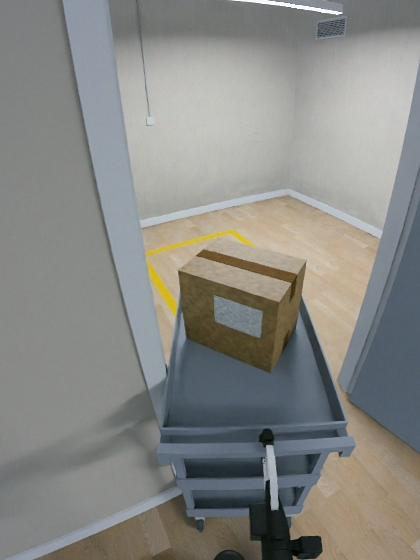

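Request:
{"fn": "move", "kwargs": {"blocking": false, "r1": {"base":{"translate_m":0.2,"strafe_m":-0.1},"pace":"slow","contact_limits":{"translate_m":0.6}}}}

Request:
{"fn": "wait", "kwargs": {"seconds": 5, "cameras": ["r1_head_camera","r1_head_right_camera"]}}

Scene clock: 888.40 s.
move: r1 moving
r1.base_odometry: x=-1.081 y=+2.515 heading=-0.745
r1.turned_by_wheels: +0.000
r1.turned_by_imu: +0.000
r1.base_tilt: forward=-1.6 right=+1.3
r1.lidar_m: 0.39 0.40 0.63 0.91 1.70 1.80 2.53 5.17 4.19 1.30 1.18 0.42
r1.base_status: translate_m moving; strafe_m moving
r1.joint_positions: lift_m=+0.688 arm_m=+0.000 wrist_yaw_rad=-0.001 wrist_pitch_rad=+0.007 wrist_roll_rad=+1.569 gripper_m=-0.019
r1.joint_status: not commanded
r1.measured_speeds: translate_m=+0.047 strafe_m=-0.024 rotate_rad=-0.001 lift_m=+0.000 arm_m=+0.000 wrist_yaw_rad=+0.000 wrist_pitch_rad=+0.000 wrist_roll_rad=+0.000
r1.motor_effort: lift_m=+17(17) arm_m=+1(4) wheel_0=+9(10) wheel_1=+3(4) wheel_2=-8(8)
r1.servo_current: wrist_yaw_rad=39(59) wrist_pitch_rad=46(59) wrist_roll_rad=46(65) gripper_m=59(72)
r1.contact_limits: translate_m 0.6
r1.hand_pose: x=+0.4591 y=-0.0877 z=+0.8644 quat_wxyz=(+0.708, +0.707, +0.002, -0.003) (m; r1's base frame)
r1.wrist_depth_mm: - - - 236 236 258 1078 / - - - - 235 1661 1182 / - - - 172 234 - - / - 544 492 172 234 - - / - 473 469 230 231 - - / - - 211 170 183 - - / - - 183 129 230 127 -
r2: as last shown
r2.base_tilt: forward=-0.7 right=+0.1
r2.lidar_m: 1.11 0.34 0.34 3.42 3.78 4.74 3.36 1.66 1.34 1.31 1.42 1.15
r2.motor_effort: lift_m=+21(21) arm_m=+3(4) wheel_0=+13(13) wheel_1=+6(6) wheel_2=-2(2)
r2.servo_current: wrist_yaw_rad=91(111) wrist_pitch_rad=39(46) wrist_roll_rad=52(52) gripper_m=98(104)
r2.contact_limits: arm_m 0.1; translate_m 0.8
r2.wrist_depth_mm: - - 255 163 227 215 206 / - - 256 163 228 216 207 / - - 258 167 229 218 209 / - - 260 168 232 219 211 / - - - 166 232 220 211 / - - 183 167 228 220 213 / - - - - 234 218 213
pictures: none

Scene clock: 891.30 s.
earlier move: r1 done
r1.base_odometry: x=-1.006 y=+2.319 heading=-0.745
r1.turned_by_wheels: +0.000
r1.turned_by_imu: +0.000
r1.base_tilt: forward=-1.6 right=+1.3
r1.lidar_m: 0.37 0.35 0.50 0.75 1.86 1.98 2.79 5.30 3.94 1.10 0.99 0.44
r1.base_status: done
r1.joint_positions: lift_m=+0.688 arm_m=+0.000 wrist_yaw_rad=+0.000 wrist_pitch_rad=+0.009 wrist_roll_rad=+1.569 gripper_m=-0.019
r1.joint_status: not commanded
r1.measured_speeds: all 0
r1.motor_effort: lift_m=+17(17) arm_m=+4(4) wheel_0=+5(10) wheel_1=+2(6) wheel_2=+0(10)
r1.servo_current: wrist_yaw_rad=65(65) wrist_pitch_rad=59(65) wrist_roll_rad=52(78) gripper_m=59(72)
r1.contact_limits: translate_m 0.6
r1.hand_pose: x=+0.4593 y=-0.0873 z=+0.8639 quat_wxyz=(+0.708, +0.707, +0.003, -0.003) (m; r1's base frame)
r1.wrist_depth_mm: - - - - 277 282 286 / - - - 259 265 1537 1160 / - - - 252 254 1661 - / - - - 244 247 - - / - 500 469 179 238 - - / - 469 455 176 183 - - / - 496 180 135 224 126 -
r2.base_odometry: x=-2.438 y=-2.304 heading=-2.099
r2.turned_by_wheels: +0.000
r2.turned_by_imu: +0.000
r2.base_tilt: forward=-0.7 right=+0.0
r2.lidar_m: 1.13 0.31 0.35 3.41 3.80 4.71 3.37 1.69 1.36 1.32 1.42 1.14
r2.base_status: not commanded
r2.joint_positions: lift_m=+0.900 arm_m=+0.075 wrist_yaw_rad=+1.767 wrist_pitch_rad=+0.002 wrist_roll_rad=+0.000 gripper_m=-0.029
r2.joint_status: not commanded
r2.measured_speeds: all 0
r2.motor_effort: lift_m=+21(21) arm_m=+3(4) wheel_0=+13(13) wheel_1=+6(6) wheel_2=-2(2)
r2.servo_current: wrist_yaw_rad=104(111) wrist_pitch_rad=39(46) wrist_roll_rad=52(59) gripper_m=98(111)
r2.contact_limits: arm_m 0.1; translate_m 0.8
r2.hand_pose: x=+0.2753 y=+0.2999 z=+1.0775 quat_wxyz=(+0.634, -0.001, +0.000, +0.773) (m; r2's base frame)
r2.wrist_depth_mm: - - 256 163 226 215 206 / - - 257 163 229 216 208 / - - 259 167 230 218 208 / - - 260 167 231 218 210 / - - - 166 233 220 211 / - - 182 168 229 220 213 / - - - - 234 218 212
wait: 2.90 of 5 s (r1 has come to rest)
pictures: r1_head_camera, r1_head_right_camera
Images, in order (width x height): r1_head_camera 420x560, r1_head_right_camera 420x672.

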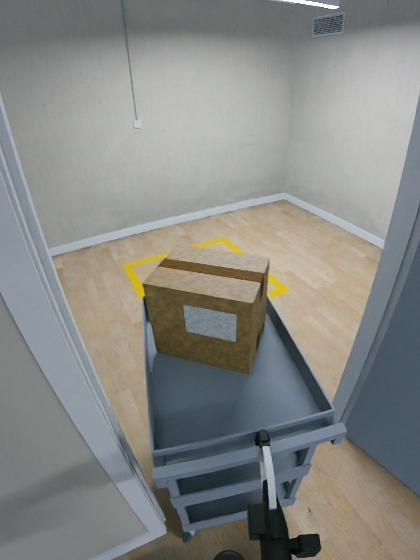

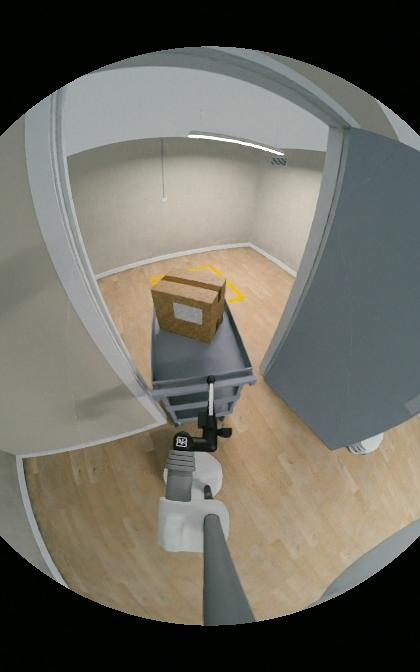

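Request:
{"fn": "move", "kwargs": {"blocking": false, "r1": {"base":{"translate_m":0.04,"strafe_m":-0.1},"pace":"slow","contact_limits":{"strafe_m":0.7}}}}

Request:
{"fn": "wait", "kwargs": {"seconds": 4}}

Request:
{"fn": "move", "kwargs": {"blocking": false, "r1": {"base":{"rotate_rad":0.3},"pace":"slow"}}}

Request:
{"fn": "wait", "kwargs": {"seconds": 3, "cameras": ["r1_head_camera","r1_head_left_camera","r1_head_right_camera"]}}

Scene clock: 926.73 s.
move: r1 moving
r1.base_odometry: x=-1.011 y=+2.307 heading=-0.744
r1.turned_by_wheels: +0.000
r1.turned_by_imu: +0.000
r1.base_tilt: forward=-1.6 right=+1.3
r1.lidar_m: 0.36 0.35 0.52 0.74 1.88 1.97 2.81 5.30 3.92 1.10 0.99 0.46
r1.base_status: translate_m moving; strafe_m moving
r1.joint_positions: lift_m=+0.688 arm_m=+0.000 wrist_yaw_rad=+0.001 wrist_pitch_rad=+0.009 wrist_roll_rad=+1.569 gripper_m=-0.019
r1.joint_status: not commanded
r1.measured_speeds: translate_m=+0.018 strafe_m=-0.045 rotate_rad=+0.001 lift_m=+0.000 arm_m=+0.000 wrist_yaw_rad=+0.001 wrist_pitch_rad=+0.000 wrist_roll_rad=+0.000
r1.motor_effort: lift_m=+17(17) arm_m=+4(4) wheel_0=+10(10) wheel_1=-5(6) wheel_2=-2(3)
r1.servo_current: wrist_yaw_rad=46(52) wrist_pitch_rad=52(59) wrist_roll_rad=59(59) gripper_m=52(52)
r1.contact_limits: strafe_m 0.7
r1.hand_pose: x=+0.4593 y=-0.0871 z=+0.8639 quat_wxyz=(+0.708, +0.707, +0.003, -0.003) (m; r1's base frame)
r1.wrist_depth_mm: - - - - 279 286 287 / - - - 260 268 1464 1138 / - - - 255 256 1618 - / - - - 247 247 - - / - 512 480 179 238 - - / - 473 455 175 184 - - / - 488 180 134 223 127 -
r2: as last shown
r2.base_tilt: forward=-0.7 right=+0.1
r2.lidar_m: 1.12 0.32 0.37 3.41 3.75 4.72 3.36 1.66 1.34 1.33 1.43 1.15
r2.motor_effort: lift_m=+21(21) arm_m=+4(4) wheel_0=+13(13) wheel_1=+6(6) wheel_2=-2(2)
r2.servo_current: wrist_yaw_rad=98(104) wrist_pitch_rad=39(46) wrist_roll_rad=52(59) gripper_m=104(111)
r2.contact_limits: arm_m 0.1; translate_m 0.8
r2.wrist_depth_mm: - - 255 163 226 214 206 / - - 257 163 229 216 208 / - - 258 167 230 217 208 / - - 259 168 232 218 211 / - - - 167 233 220 212 / - - 183 168 229 220 213 / - - - - 233 217 213
pictures: none

Scene clock: 928.57 s.
earlier move: r1 done
r1.base_odometry: x=-1.044 y=+2.218 heading=-0.744
r1.turned_by_wheels: +0.000
r1.turned_by_imu: +0.000
r1.base_tilt: forward=-1.6 right=+1.3
r1.lidar_m: 0.33 0.30 0.52 0.76 1.97 2.08 2.95 5.27 3.82 0.98 0.88 0.47
r1.base_status: done
r1.joint_positions: lift_m=+0.688 arm_m=+0.000 wrist_yaw_rad=+0.001 wrist_pitch_rad=+0.009 wrist_roll_rad=+1.569 gripper_m=-0.019
r1.joint_status: not commanded
r1.measured_speeds: all 0
r1.motor_effort: lift_m=+17(17) arm_m=+4(4) wheel_0=+5(11) wheel_1=-3(6) wheel_2=+1(4)
r1.servo_current: wrist_yaw_rad=46(65) wrist_pitch_rad=59(65) wrist_roll_rad=46(65) gripper_m=59(59)
r1.contact_limits: strafe_m 0.7
r1.hand_pose: x=+0.4594 y=-0.0870 z=+0.8639 quat_wxyz=(+0.708, +0.707, +0.004, -0.003) (m; r1's base frame)
r1.wrist_depth_mm: - - - - - 1618 1160 / - - - - 300 312 314 / - - - - 277 1661 1205 / - - - 257 258 1863 - / - - 621 241 242 - - / - 452 442 190 184 - - / - 445 179 130 216 127 -
r2.base_odometry: x=-2.438 y=-2.304 heading=-2.099
r2.turned_by_wheels: +0.000
r2.turned_by_imu: +0.000
r2.base_tilt: forward=-0.7 right=+0.1
r2.lidar_m: 1.12 0.35 0.34 3.40 3.77 4.72 3.39 1.68 1.34 1.33 1.42 1.14
r2.base_status: not commanded
r2.joint_positions: lift_m=+0.900 arm_m=+0.075 wrist_yaw_rad=+1.767 wrist_pitch_rad=+0.002 wrist_roll_rad=+0.000 gripper_m=-0.029
r2.joint_status: not commanded
r2.measured_speeds: all 0
r2.on_its_own: wrist_yaw_rad is at rest, and its servo_current (111 mA) is outside its rest range (0 to 104 mA)
r2.motor_effort: lift_m=+21(21) arm_m=+4(4) wheel_0=+13(13) wheel_1=+6(6) wheel_2=-2(3)
r2.servo_current: wrist_yaw_rad=111(117) wrist_pitch_rad=46(52) wrist_roll_rad=52(59) gripper_m=104(111)
r2.contact_limits: arm_m 0.1; translate_m 0.8
r2.hand_pose: x=+0.2753 y=+0.2999 z=+1.0775 quat_wxyz=(+0.634, -0.001, +0.000, +0.773) (m; r2's base frame)
r2.wrist_depth_mm: - - 256 163 226 216 207 / - - 257 163 228 216 208 / - - 259 167 229 218 209 / - - 258 167 232 218 210 / - - - 166 233 220 211 / - - 183 168 228 221 211 / - - - - 233 218 213
wait: 1.83 of 4 s (r1 has come to rest)
pictures: none

Scene clock: 929.07 s.
move: r1 moving
r1.base_odometry: x=-1.045 y=+2.219 heading=-0.621
r1.turned_by_wheels: +0.124
r1.turned_by_imu: +0.124
r1.base_tilt: forward=-1.6 right=+1.3
r1.lidar_m: 0.33 0.33 0.57 0.90 1.97 2.17 3.50 5.31 3.41 0.94 0.89 0.46
r1.base_status: rotate_rad moving
r1.joint_positions: lift_m=+0.688 arm_m=+0.000 wrist_yaw_rad=-0.010 wrist_pitch_rad=+0.009 wrist_roll_rad=+1.569 gripper_m=-0.019
r1.joint_status: not commanded
r1.measured_speeds: translate_m=-0.004 strafe_m=+0.000 rotate_rad=+0.476 lift_m=+0.000 arm_m=+0.000 wrist_yaw_rad=-0.054 wrist_pitch_rad=+0.000 wrist_roll_rad=+0.000
r1.motor_effort: lift_m=+17(17) arm_m=+4(4) wheel_0=-9(10) wheel_1=-7(7) wheel_2=-13(13)
r1.servo_current: wrist_yaw_rad=78(78) wrist_pitch_rad=59(59) wrist_roll_rad=65(65) gripper_m=52(65)
r1.hand_pose: x=+0.4583 y=-0.0903 z=+0.8639 quat_wxyz=(+0.708, +0.707, -0.001, -0.007) (m; r1's base frame)
r1.wrist_depth_mm: - - - - 296 1576 1160 / - - - - 285 314 315 / - - - - 264 1756 1255 / - - - 253 251 1863 - / - - 521 181 239 - - / - 452 193 173 182 - - / - 466 469 141 216 - -
r2.base_odometry: x=-2.438 y=-2.304 heading=-2.099
r2.turned_by_wheels: +0.000
r2.turned_by_imu: +0.000
r2.base_tilt: forward=-0.7 right=+0.1
r2.lidar_m: 1.12 0.33 0.37 3.41 3.80 4.75 3.34 1.64 1.33 1.33 1.43 1.13
r2.base_status: not commanded
r2.joint_positions: lift_m=+0.900 arm_m=+0.075 wrist_yaw_rad=+1.767 wrist_pitch_rad=+0.002 wrist_roll_rad=+0.000 gripper_m=-0.029
r2.joint_status: not commanded
r2.measured_speeds: all 0
r2.motor_effort: lift_m=+21(21) arm_m=+4(4) wheel_0=+13(13) wheel_1=+6(6) wheel_2=-3(3)
r2.servo_current: wrist_yaw_rad=98(104) wrist_pitch_rad=39(39) wrist_roll_rad=59(59) gripper_m=98(104)
r2.contact_limits: arm_m 0.1; translate_m 0.8
r2.hand_pose: x=+0.2753 y=+0.2999 z=+1.0775 quat_wxyz=(+0.634, -0.001, +0.000, +0.773) (m; r2's base frame)
r2.wrist_depth_mm: - - 256 163 226 215 207 / - - 256 163 229 216 207 / - - 259 168 229 217 208 / - - 259 168 232 218 211 / - - - 166 233 220 211 / - - 183 168 229 220 212 / - - - - 232 218 213
pictures: none

Scene clock: 929.97 s.
earlier move: r1 done
r1.base_odometry: x=-1.044 y=+2.218 heading=-0.445
r1.turned_by_wheels: +0.176
r1.turned_by_imu: +0.177
r1.base_tilt: forward=-1.6 right=+1.3
r1.lidar_m: 0.39 0.44 0.62 1.19 1.99 2.41 - 4.96 1.36 0.91 0.88 0.45
r1.base_status: done
r1.joint_positions: lift_m=+0.688 arm_m=+0.000 wrist_yaw_rad=+0.001 wrist_pitch_rad=+0.009 wrist_roll_rad=+1.569 gripper_m=-0.019
r1.joint_status: not commanded
r1.measured_speeds: all 0
r1.motor_effort: lift_m=+17(17) arm_m=-4(4) wheel_0=-5(12) wheel_1=-3(7) wheel_2=+1(17)
r1.servo_current: wrist_yaw_rad=65(85) wrist_pitch_rad=52(59) wrist_roll_rad=46(65) gripper_m=52(65)
r1.hand_pose: x=+0.4594 y=-0.0871 z=+0.8639 quat_wxyz=(+0.708, +0.707, +0.003, -0.003) (m; r1's base frame)
r1.wrist_depth_mm: - - - 218 220 1464 1182 / - - - 221 224 1499 - / - - 521 225 225 - - / - 459 459 168 229 - - / - 525 504 229 232 - - / - - 544 179 233 - - / - - 179 144 237 - -
r2.base_odometry: x=-2.438 y=-2.304 heading=-2.099
r2.turned_by_wheels: +0.000
r2.turned_by_imu: +0.000
r2.base_tilt: forward=-0.7 right=+0.0
r2.lidar_m: 1.12 0.34 0.35 3.40 3.77 4.73 3.39 1.65 1.34 1.33 1.43 1.12
r2.base_status: not commanded
r2.joint_positions: lift_m=+0.900 arm_m=+0.075 wrist_yaw_rad=+1.767 wrist_pitch_rad=+0.002 wrist_roll_rad=+0.000 gripper_m=-0.029
r2.joint_status: not commanded
r2.measured_speeds: all 0
r2.on_its_own: wrist_yaw_rad is at rest, and its servo_current (111 mA) is outside its rest range (0 to 104 mA)
r2.motor_effort: lift_m=+21(21) arm_m=+4(4) wheel_0=+13(13) wheel_1=+6(6) wheel_2=-2(3)
r2.servo_current: wrist_yaw_rad=111(111) wrist_pitch_rad=39(46) wrist_roll_rad=52(59) gripper_m=98(104)
r2.contact_limits: arm_m 0.1; translate_m 0.8
r2.hand_pose: x=+0.2753 y=+0.2999 z=+1.0775 quat_wxyz=(+0.634, -0.001, +0.000, +0.773) (m; r2's base frame)
r2.wrist_depth_mm: - - 255 163 226 214 206 / - - 256 163 229 216 207 / - - 259 167 230 218 208 / - - 259 167 231 218 210 / - - - 167 232 220 212 / - - 183 168 227 220 212 / - - - - 233 218 213
wait: 0.90 of 3 s (r1 has come to rest)
pictures: r1_head_camera, r1_head_left_camera, r1_head_right_camera
Images, in order (width x height): r1_head_camera 420x560, r1_head_left_camera 420x672, r1_head_right_camera 420x672.

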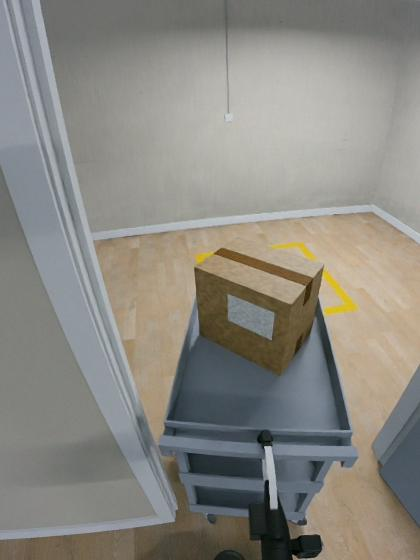

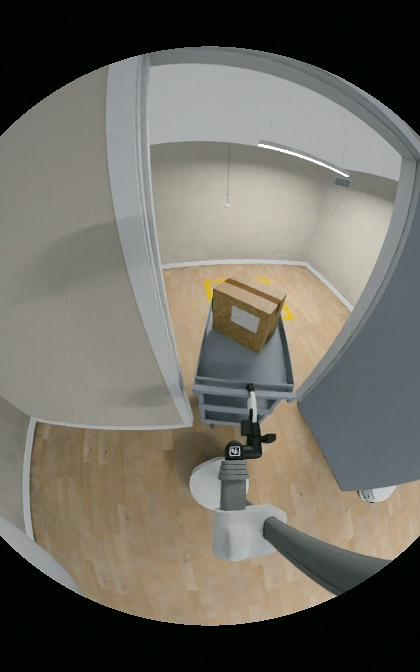

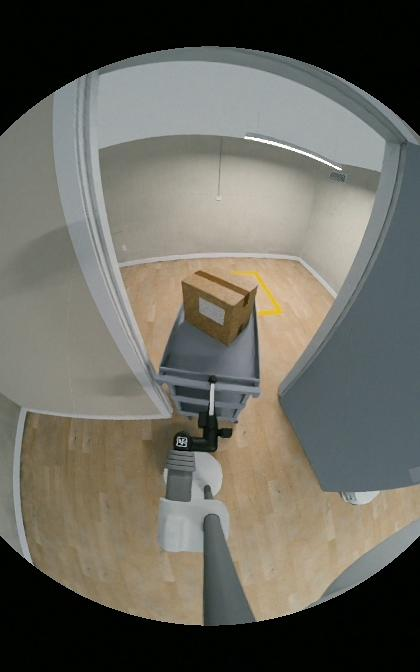

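Request:
{"fn": "move", "kwargs": {"blocking": false, "r1": {"base":{"translate_m":0.05,"strafe_m":-0.12},"pace":"slow","contact_limits":{"strafe_m":0.7}}}}

Request:
{"fn": "wait", "kwargs": {"seconds": 4}}

Request:
{"fn": "move", "kwargs": {"blocking": false, "r1": {"base":{"translate_m":0.3},"pace":"slow","contact_limits":{"translate_m":0.7}}}}

Request:
{"fn": "wait", "kwargs": {"seconds": 5, "cameras": ["r1_head_camera","r1_head_left_camera"]}}

Scene clock: 944.50 s.
move: r1 moving
r1.base_odometry: x=-1.045 y=+2.206 heading=-0.445
r1.turned_by_wheels: +0.000
r1.turned_by_imu: +0.000
r1.base_tilt: forward=-1.6 right=+1.3
r1.lidar_m: 0.39 0.43 0.61 1.20 1.99 2.40 - 4.97 1.35 0.90 0.89 0.44
r1.base_status: translate_m moving; strafe_m moving
r1.joint_positions: lift_m=+0.688 arm_m=+0.000 wrist_yaw_rad=+0.001 wrist_pitch_rad=+0.009 wrist_roll_rad=+1.569 gripper_m=-0.019
r1.joint_status: not commanded
r1.measured_speeds: translate_m=+0.019 strafe_m=-0.045 rotate_rad=+0.000 lift_m=+0.000 arm_m=+0.000 wrist_yaw_rad=+0.000 wrist_pitch_rad=+0.000 wrist_roll_rad=+0.000
r1.motor_effort: lift_m=+17(17) arm_m=-3(4) wheel_0=+10(10) wheel_1=-7(8) wheel_2=-5(5)
r1.servo_current: wrist_yaw_rad=46(65) wrist_pitch_rad=52(59) wrist_roll_rad=33(65) gripper_m=46(52)
r1.contact_limits: strafe_m 0.7
r1.hand_pose: x=+0.4594 y=-0.0871 z=+0.8639 quat_wxyz=(+0.708, +0.707, +0.003, -0.003) (m; r1's base frame)
r1.wrist_depth_mm: - - - 218 220 1537 1182 / - - - 221 223 1708 - / - - 530 165 226 - - / - 462 455 167 229 - - / - 521 508 229 231 - - / - - 539 178 234 - - / - - 179 173 237 - -
r2.base_odometry: x=-2.438 y=-2.304 heading=-2.099
r2.turned_by_wheels: +0.000
r2.turned_by_imu: +0.000
r2.base_tilt: forward=-0.7 right=+0.0
r2.lidar_m: 1.14 0.34 0.35 3.41 3.78 4.74 3.39 1.67 1.34 1.31 1.39 1.15
r2.base_status: not commanded
r2.joint_positions: lift_m=+0.900 arm_m=+0.075 wrist_yaw_rad=+1.767 wrist_pitch_rad=+0.002 wrist_roll_rad=+0.000 gripper_m=-0.029
r2.joint_status: not commanded
r2.measured_speeds: all 0
r2.motor_effort: lift_m=+21(21) arm_m=+4(4) wheel_0=+13(13) wheel_1=+6(6) wheel_2=-2(2)
r2.servo_current: wrist_yaw_rad=98(111) wrist_pitch_rad=39(46) wrist_roll_rad=52(59) gripper_m=98(104)
r2.contact_limits: arm_m 0.1; translate_m 0.8
r2.hand_pose: x=+0.2753 y=+0.2999 z=+1.0775 quat_wxyz=(+0.634, -0.001, +0.000, +0.773) (m; r2's base frame)
r2.wrist_depth_mm: - - 255 163 227 215 206 / - - 256 163 229 216 207 / - - 259 167 230 218 208 / - - 262 168 232 218 210 / - - - 167 234 220 211 / - - 183 168 227 220 211 / - - - - 234 219 213
pictures: none

Scene clock: 946.57 s.
earlier move: r1 done
r1.base_odometry: x=-1.051 y=+2.089 heading=-0.445
r1.turned_by_wheels: +0.000
r1.turned_by_imu: +0.000
r1.base_tilt: forward=-1.6 right=+1.3
r1.lidar_m: 0.38 0.40 0.60 1.13 2.12 2.55 - 4.74 0.99 0.79 0.76 0.44
r1.base_status: done
r1.joint_positions: lift_m=+0.688 arm_m=+0.000 wrist_yaw_rad=+0.001 wrist_pitch_rad=+0.009 wrist_roll_rad=+1.569 gripper_m=-0.019
r1.joint_status: not commanded
r1.measured_speeds: all 0
r1.motor_effort: lift_m=+17(17) arm_m=+4(4) wheel_0=+6(11) wheel_1=-3(8) wheel_2=+1(6)
r1.servo_current: wrist_yaw_rad=52(65) wrist_pitch_rad=59(65) wrist_roll_rad=59(65) gripper_m=46(59)
r1.contact_limits: strafe_m 0.7
r1.hand_pose: x=+0.4594 y=-0.0871 z=+0.8639 quat_wxyz=(+0.708, +0.707, +0.003, -0.003) (m; r1's base frame)
r1.wrist_depth_mm: - - - 243 244 265 1078 / - - - 241 242 1708 1205 / - - - 237 240 - - / - 559 496 236 237 - - / - 480 473 175 236 - - / - - 496 181 233 - - / - - 177 169 230 - -
r2.base_odometry: x=-2.438 y=-2.304 heading=-2.099
r2.turned_by_wheels: +0.000
r2.turned_by_imu: +0.000
r2.base_tilt: forward=-0.7 right=+0.1
r2.lidar_m: 1.13 0.35 0.34 3.42 3.79 4.75 3.41 1.67 1.36 1.35 1.40 1.13
r2.base_status: not commanded
r2.joint_positions: lift_m=+0.900 arm_m=+0.075 wrist_yaw_rad=+1.767 wrist_pitch_rad=+0.002 wrist_roll_rad=+0.000 gripper_m=-0.029
r2.joint_status: not commanded
r2.measured_speeds: all 0
r2.motor_effort: lift_m=+21(21) arm_m=+4(4) wheel_0=+13(13) wheel_1=+6(6) wheel_2=-2(3)
r2.servo_current: wrist_yaw_rad=98(111) wrist_pitch_rad=33(46) wrist_roll_rad=46(59) gripper_m=104(111)
r2.contact_limits: arm_m 0.1; translate_m 0.8
r2.hand_pose: x=+0.2753 y=+0.2999 z=+1.0775 quat_wxyz=(+0.634, -0.001, +0.000, +0.773) (m; r2's base frame)
r2.wrist_depth_mm: - - 256 163 226 215 206 / - - 257 163 229 216 207 / - - 259 167 230 219 208 / - - 258 168 231 219 211 / - - - 166 233 220 211 / - - 183 167 228 220 212 / - - - - 233 218 212
wait: 2.07 of 4 s (r1 has come to rest)
pictures: none

Scene clock: 947.07 s.
move: r1 moving
r1.base_odometry: x=-1.040 y=+2.083 heading=-0.444
r1.turned_by_wheels: +0.000
r1.turned_by_imu: +0.000
r1.base_tilt: forward=-1.6 right=+1.3
r1.lidar_m: 0.37 0.37 0.58 1.12 2.10 2.57 - 4.76 0.98 0.78 0.76 0.44
r1.base_status: translate_m moving
r1.joint_positions: lift_m=+0.688 arm_m=+0.000 wrist_yaw_rad=+0.001 wrist_pitch_rad=+0.009 wrist_roll_rad=+1.569 gripper_m=-0.019
r1.joint_status: not commanded
r1.measured_speeds: translate_m=+0.049 strafe_m=-0.001 rotate_rad=+0.001 lift_m=+0.000 arm_m=+0.000 wrist_yaw_rad=+0.000 wrist_pitch_rad=+0.000 wrist_roll_rad=+0.000
r1.motor_effort: lift_m=+17(17) arm_m=+4(4) wheel_0=+6(10) wheel_1=+5(6) wheel_2=-8(8)
r1.servo_current: wrist_yaw_rad=46(59) wrist_pitch_rad=59(59) wrist_roll_rad=65(65) gripper_m=46(59)
r1.contact_limits: translate_m 0.7
r1.hand_pose: x=+0.4594 y=-0.0871 z=+0.8639 quat_wxyz=(+0.708, +0.707, +0.003, -0.003) (m; r1's base frame)
r1.wrist_depth_mm: - - - 250 249 263 276 / - - - 246 247 1708 1205 / - - - 242 242 1863 - / - - 512 237 240 - - / - 473 466 177 236 - - / - 521 488 178 233 - - / - - 179 169 229 - -
r2: as last shown
r2.lidar_m: 1.13 0.35 0.36 3.39 3.78 4.70 3.37 1.66 1.35 1.33 1.42 1.14
r2.motor_effort: lift_m=+21(21) arm_m=+4(4) wheel_0=+12(13) wheel_1=+6(6) wheel_2=-2(2)
r2.servo_current: wrist_yaw_rad=91(111) wrist_pitch_rad=39(46) wrist_roll_rad=52(59) gripper_m=98(104)
r2.contact_limits: arm_m 0.1; translate_m 0.8
r2.wrist_depth_mm: - - 256 163 226 215 206 / - - 257 163 229 216 207 / - - 259 168 229 217 210 / - - 260 168 231 218 209 / - - - 166 233 220 212 / - - 183 168 229 220 212 / - - - - 233 218 213
pictures: none

Scene clock: 950.83 s.
earlier move: r1 done
r1.base_odometry: x=-0.780 y=+1.960 heading=-0.445
r1.turned_by_wheels: +0.000
r1.turned_by_imu: -0.002
r1.base_tilt: forward=-1.6 right=+1.3
r1.lidar_m: 0.39 0.41 0.35 0.45 2.17 2.62 - 4.64 0.86 0.67 0.66 0.44
r1.base_status: done
r1.joint_positions: lift_m=+0.688 arm_m=+0.000 wrist_yaw_rad=-0.002 wrist_pitch_rad=+0.009 wrist_roll_rad=+1.569 gripper_m=-0.019
r1.joint_status: not commanded
r1.measured_speeds: all 0
r1.motor_effort: lift_m=+17(17) arm_m=+4(4) wheel_0=-1(10) wheel_1=+3(7) wheel_2=-4(10)
r1.servo_current: wrist_yaw_rad=46(72) wrist_pitch_rad=52(65) wrist_roll_rad=59(65) gripper_m=46(59)
r1.contact_limits: translate_m 0.7
r1.hand_pose: x=+0.4591 y=-0.0879 z=+0.8639 quat_wxyz=(+0.708, +0.707, +0.002, -0.004) (m; r1's base frame)
r1.wrist_depth_mm: - - - 239 239 272 1098 / - - - 238 238 1618 - / - - 640 236 236 - - / - 530 480 234 236 - - / - 484 477 234 235 - - / - - 500 178 183 - - / - - 183 144 231 - -
r2.base_odometry: x=-2.438 y=-2.304 heading=-2.099
r2.turned_by_wheels: +0.000
r2.turned_by_imu: +0.001
r2.base_tilt: forward=-0.7 right=+0.0
r2.lidar_m: 1.14 0.33 0.33 3.41 3.79 4.74 3.37 1.67 1.33 1.34 1.41 1.15
r2.base_status: not commanded
r2.joint_positions: lift_m=+0.900 arm_m=+0.075 wrist_yaw_rad=+1.767 wrist_pitch_rad=+0.002 wrist_roll_rad=+0.000 gripper_m=-0.029
r2.joint_status: not commanded
r2.measured_speeds: all 0
r2.motor_effort: lift_m=+21(21) arm_m=+4(4) wheel_0=+13(13) wheel_1=+6(6) wheel_2=-2(2)
r2.servo_current: wrist_yaw_rad=104(117) wrist_pitch_rad=39(46) wrist_roll_rad=39(59) gripper_m=104(104)
r2.contact_limits: arm_m 0.1; translate_m 0.8
r2.hand_pose: x=+0.2753 y=+0.2999 z=+1.0775 quat_wxyz=(+0.634, -0.001, +0.000, +0.773) (m; r2's base frame)
r2.wrist_depth_mm: - - 256 162 226 215 206 / - - 256 163 229 216 207 / - - 258 167 229 218 209 / - - 260 167 231 218 210 / - - - 167 232 220 211 / - - 183 168 228 220 212 / - - - - 233 218 213
wait: 3.77 of 5 s (r1 has come to rest)
pictures: r1_head_camera, r1_head_left_camera
Images, in order (width x height): r1_head_camera 420x560, r1_head_left_camera 420x672.

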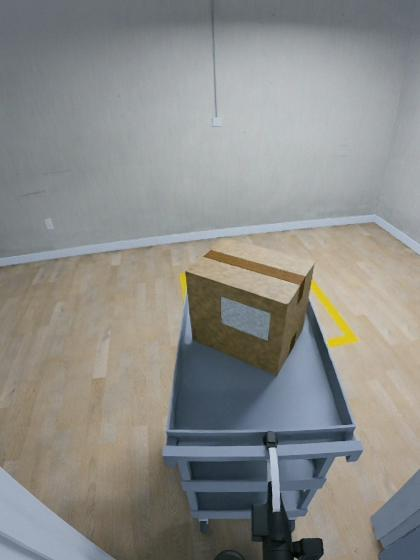

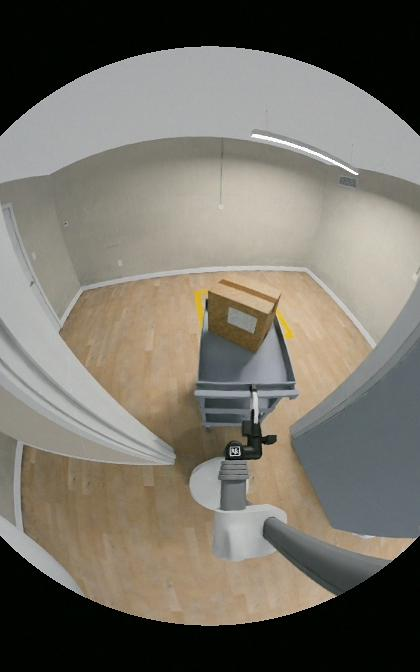

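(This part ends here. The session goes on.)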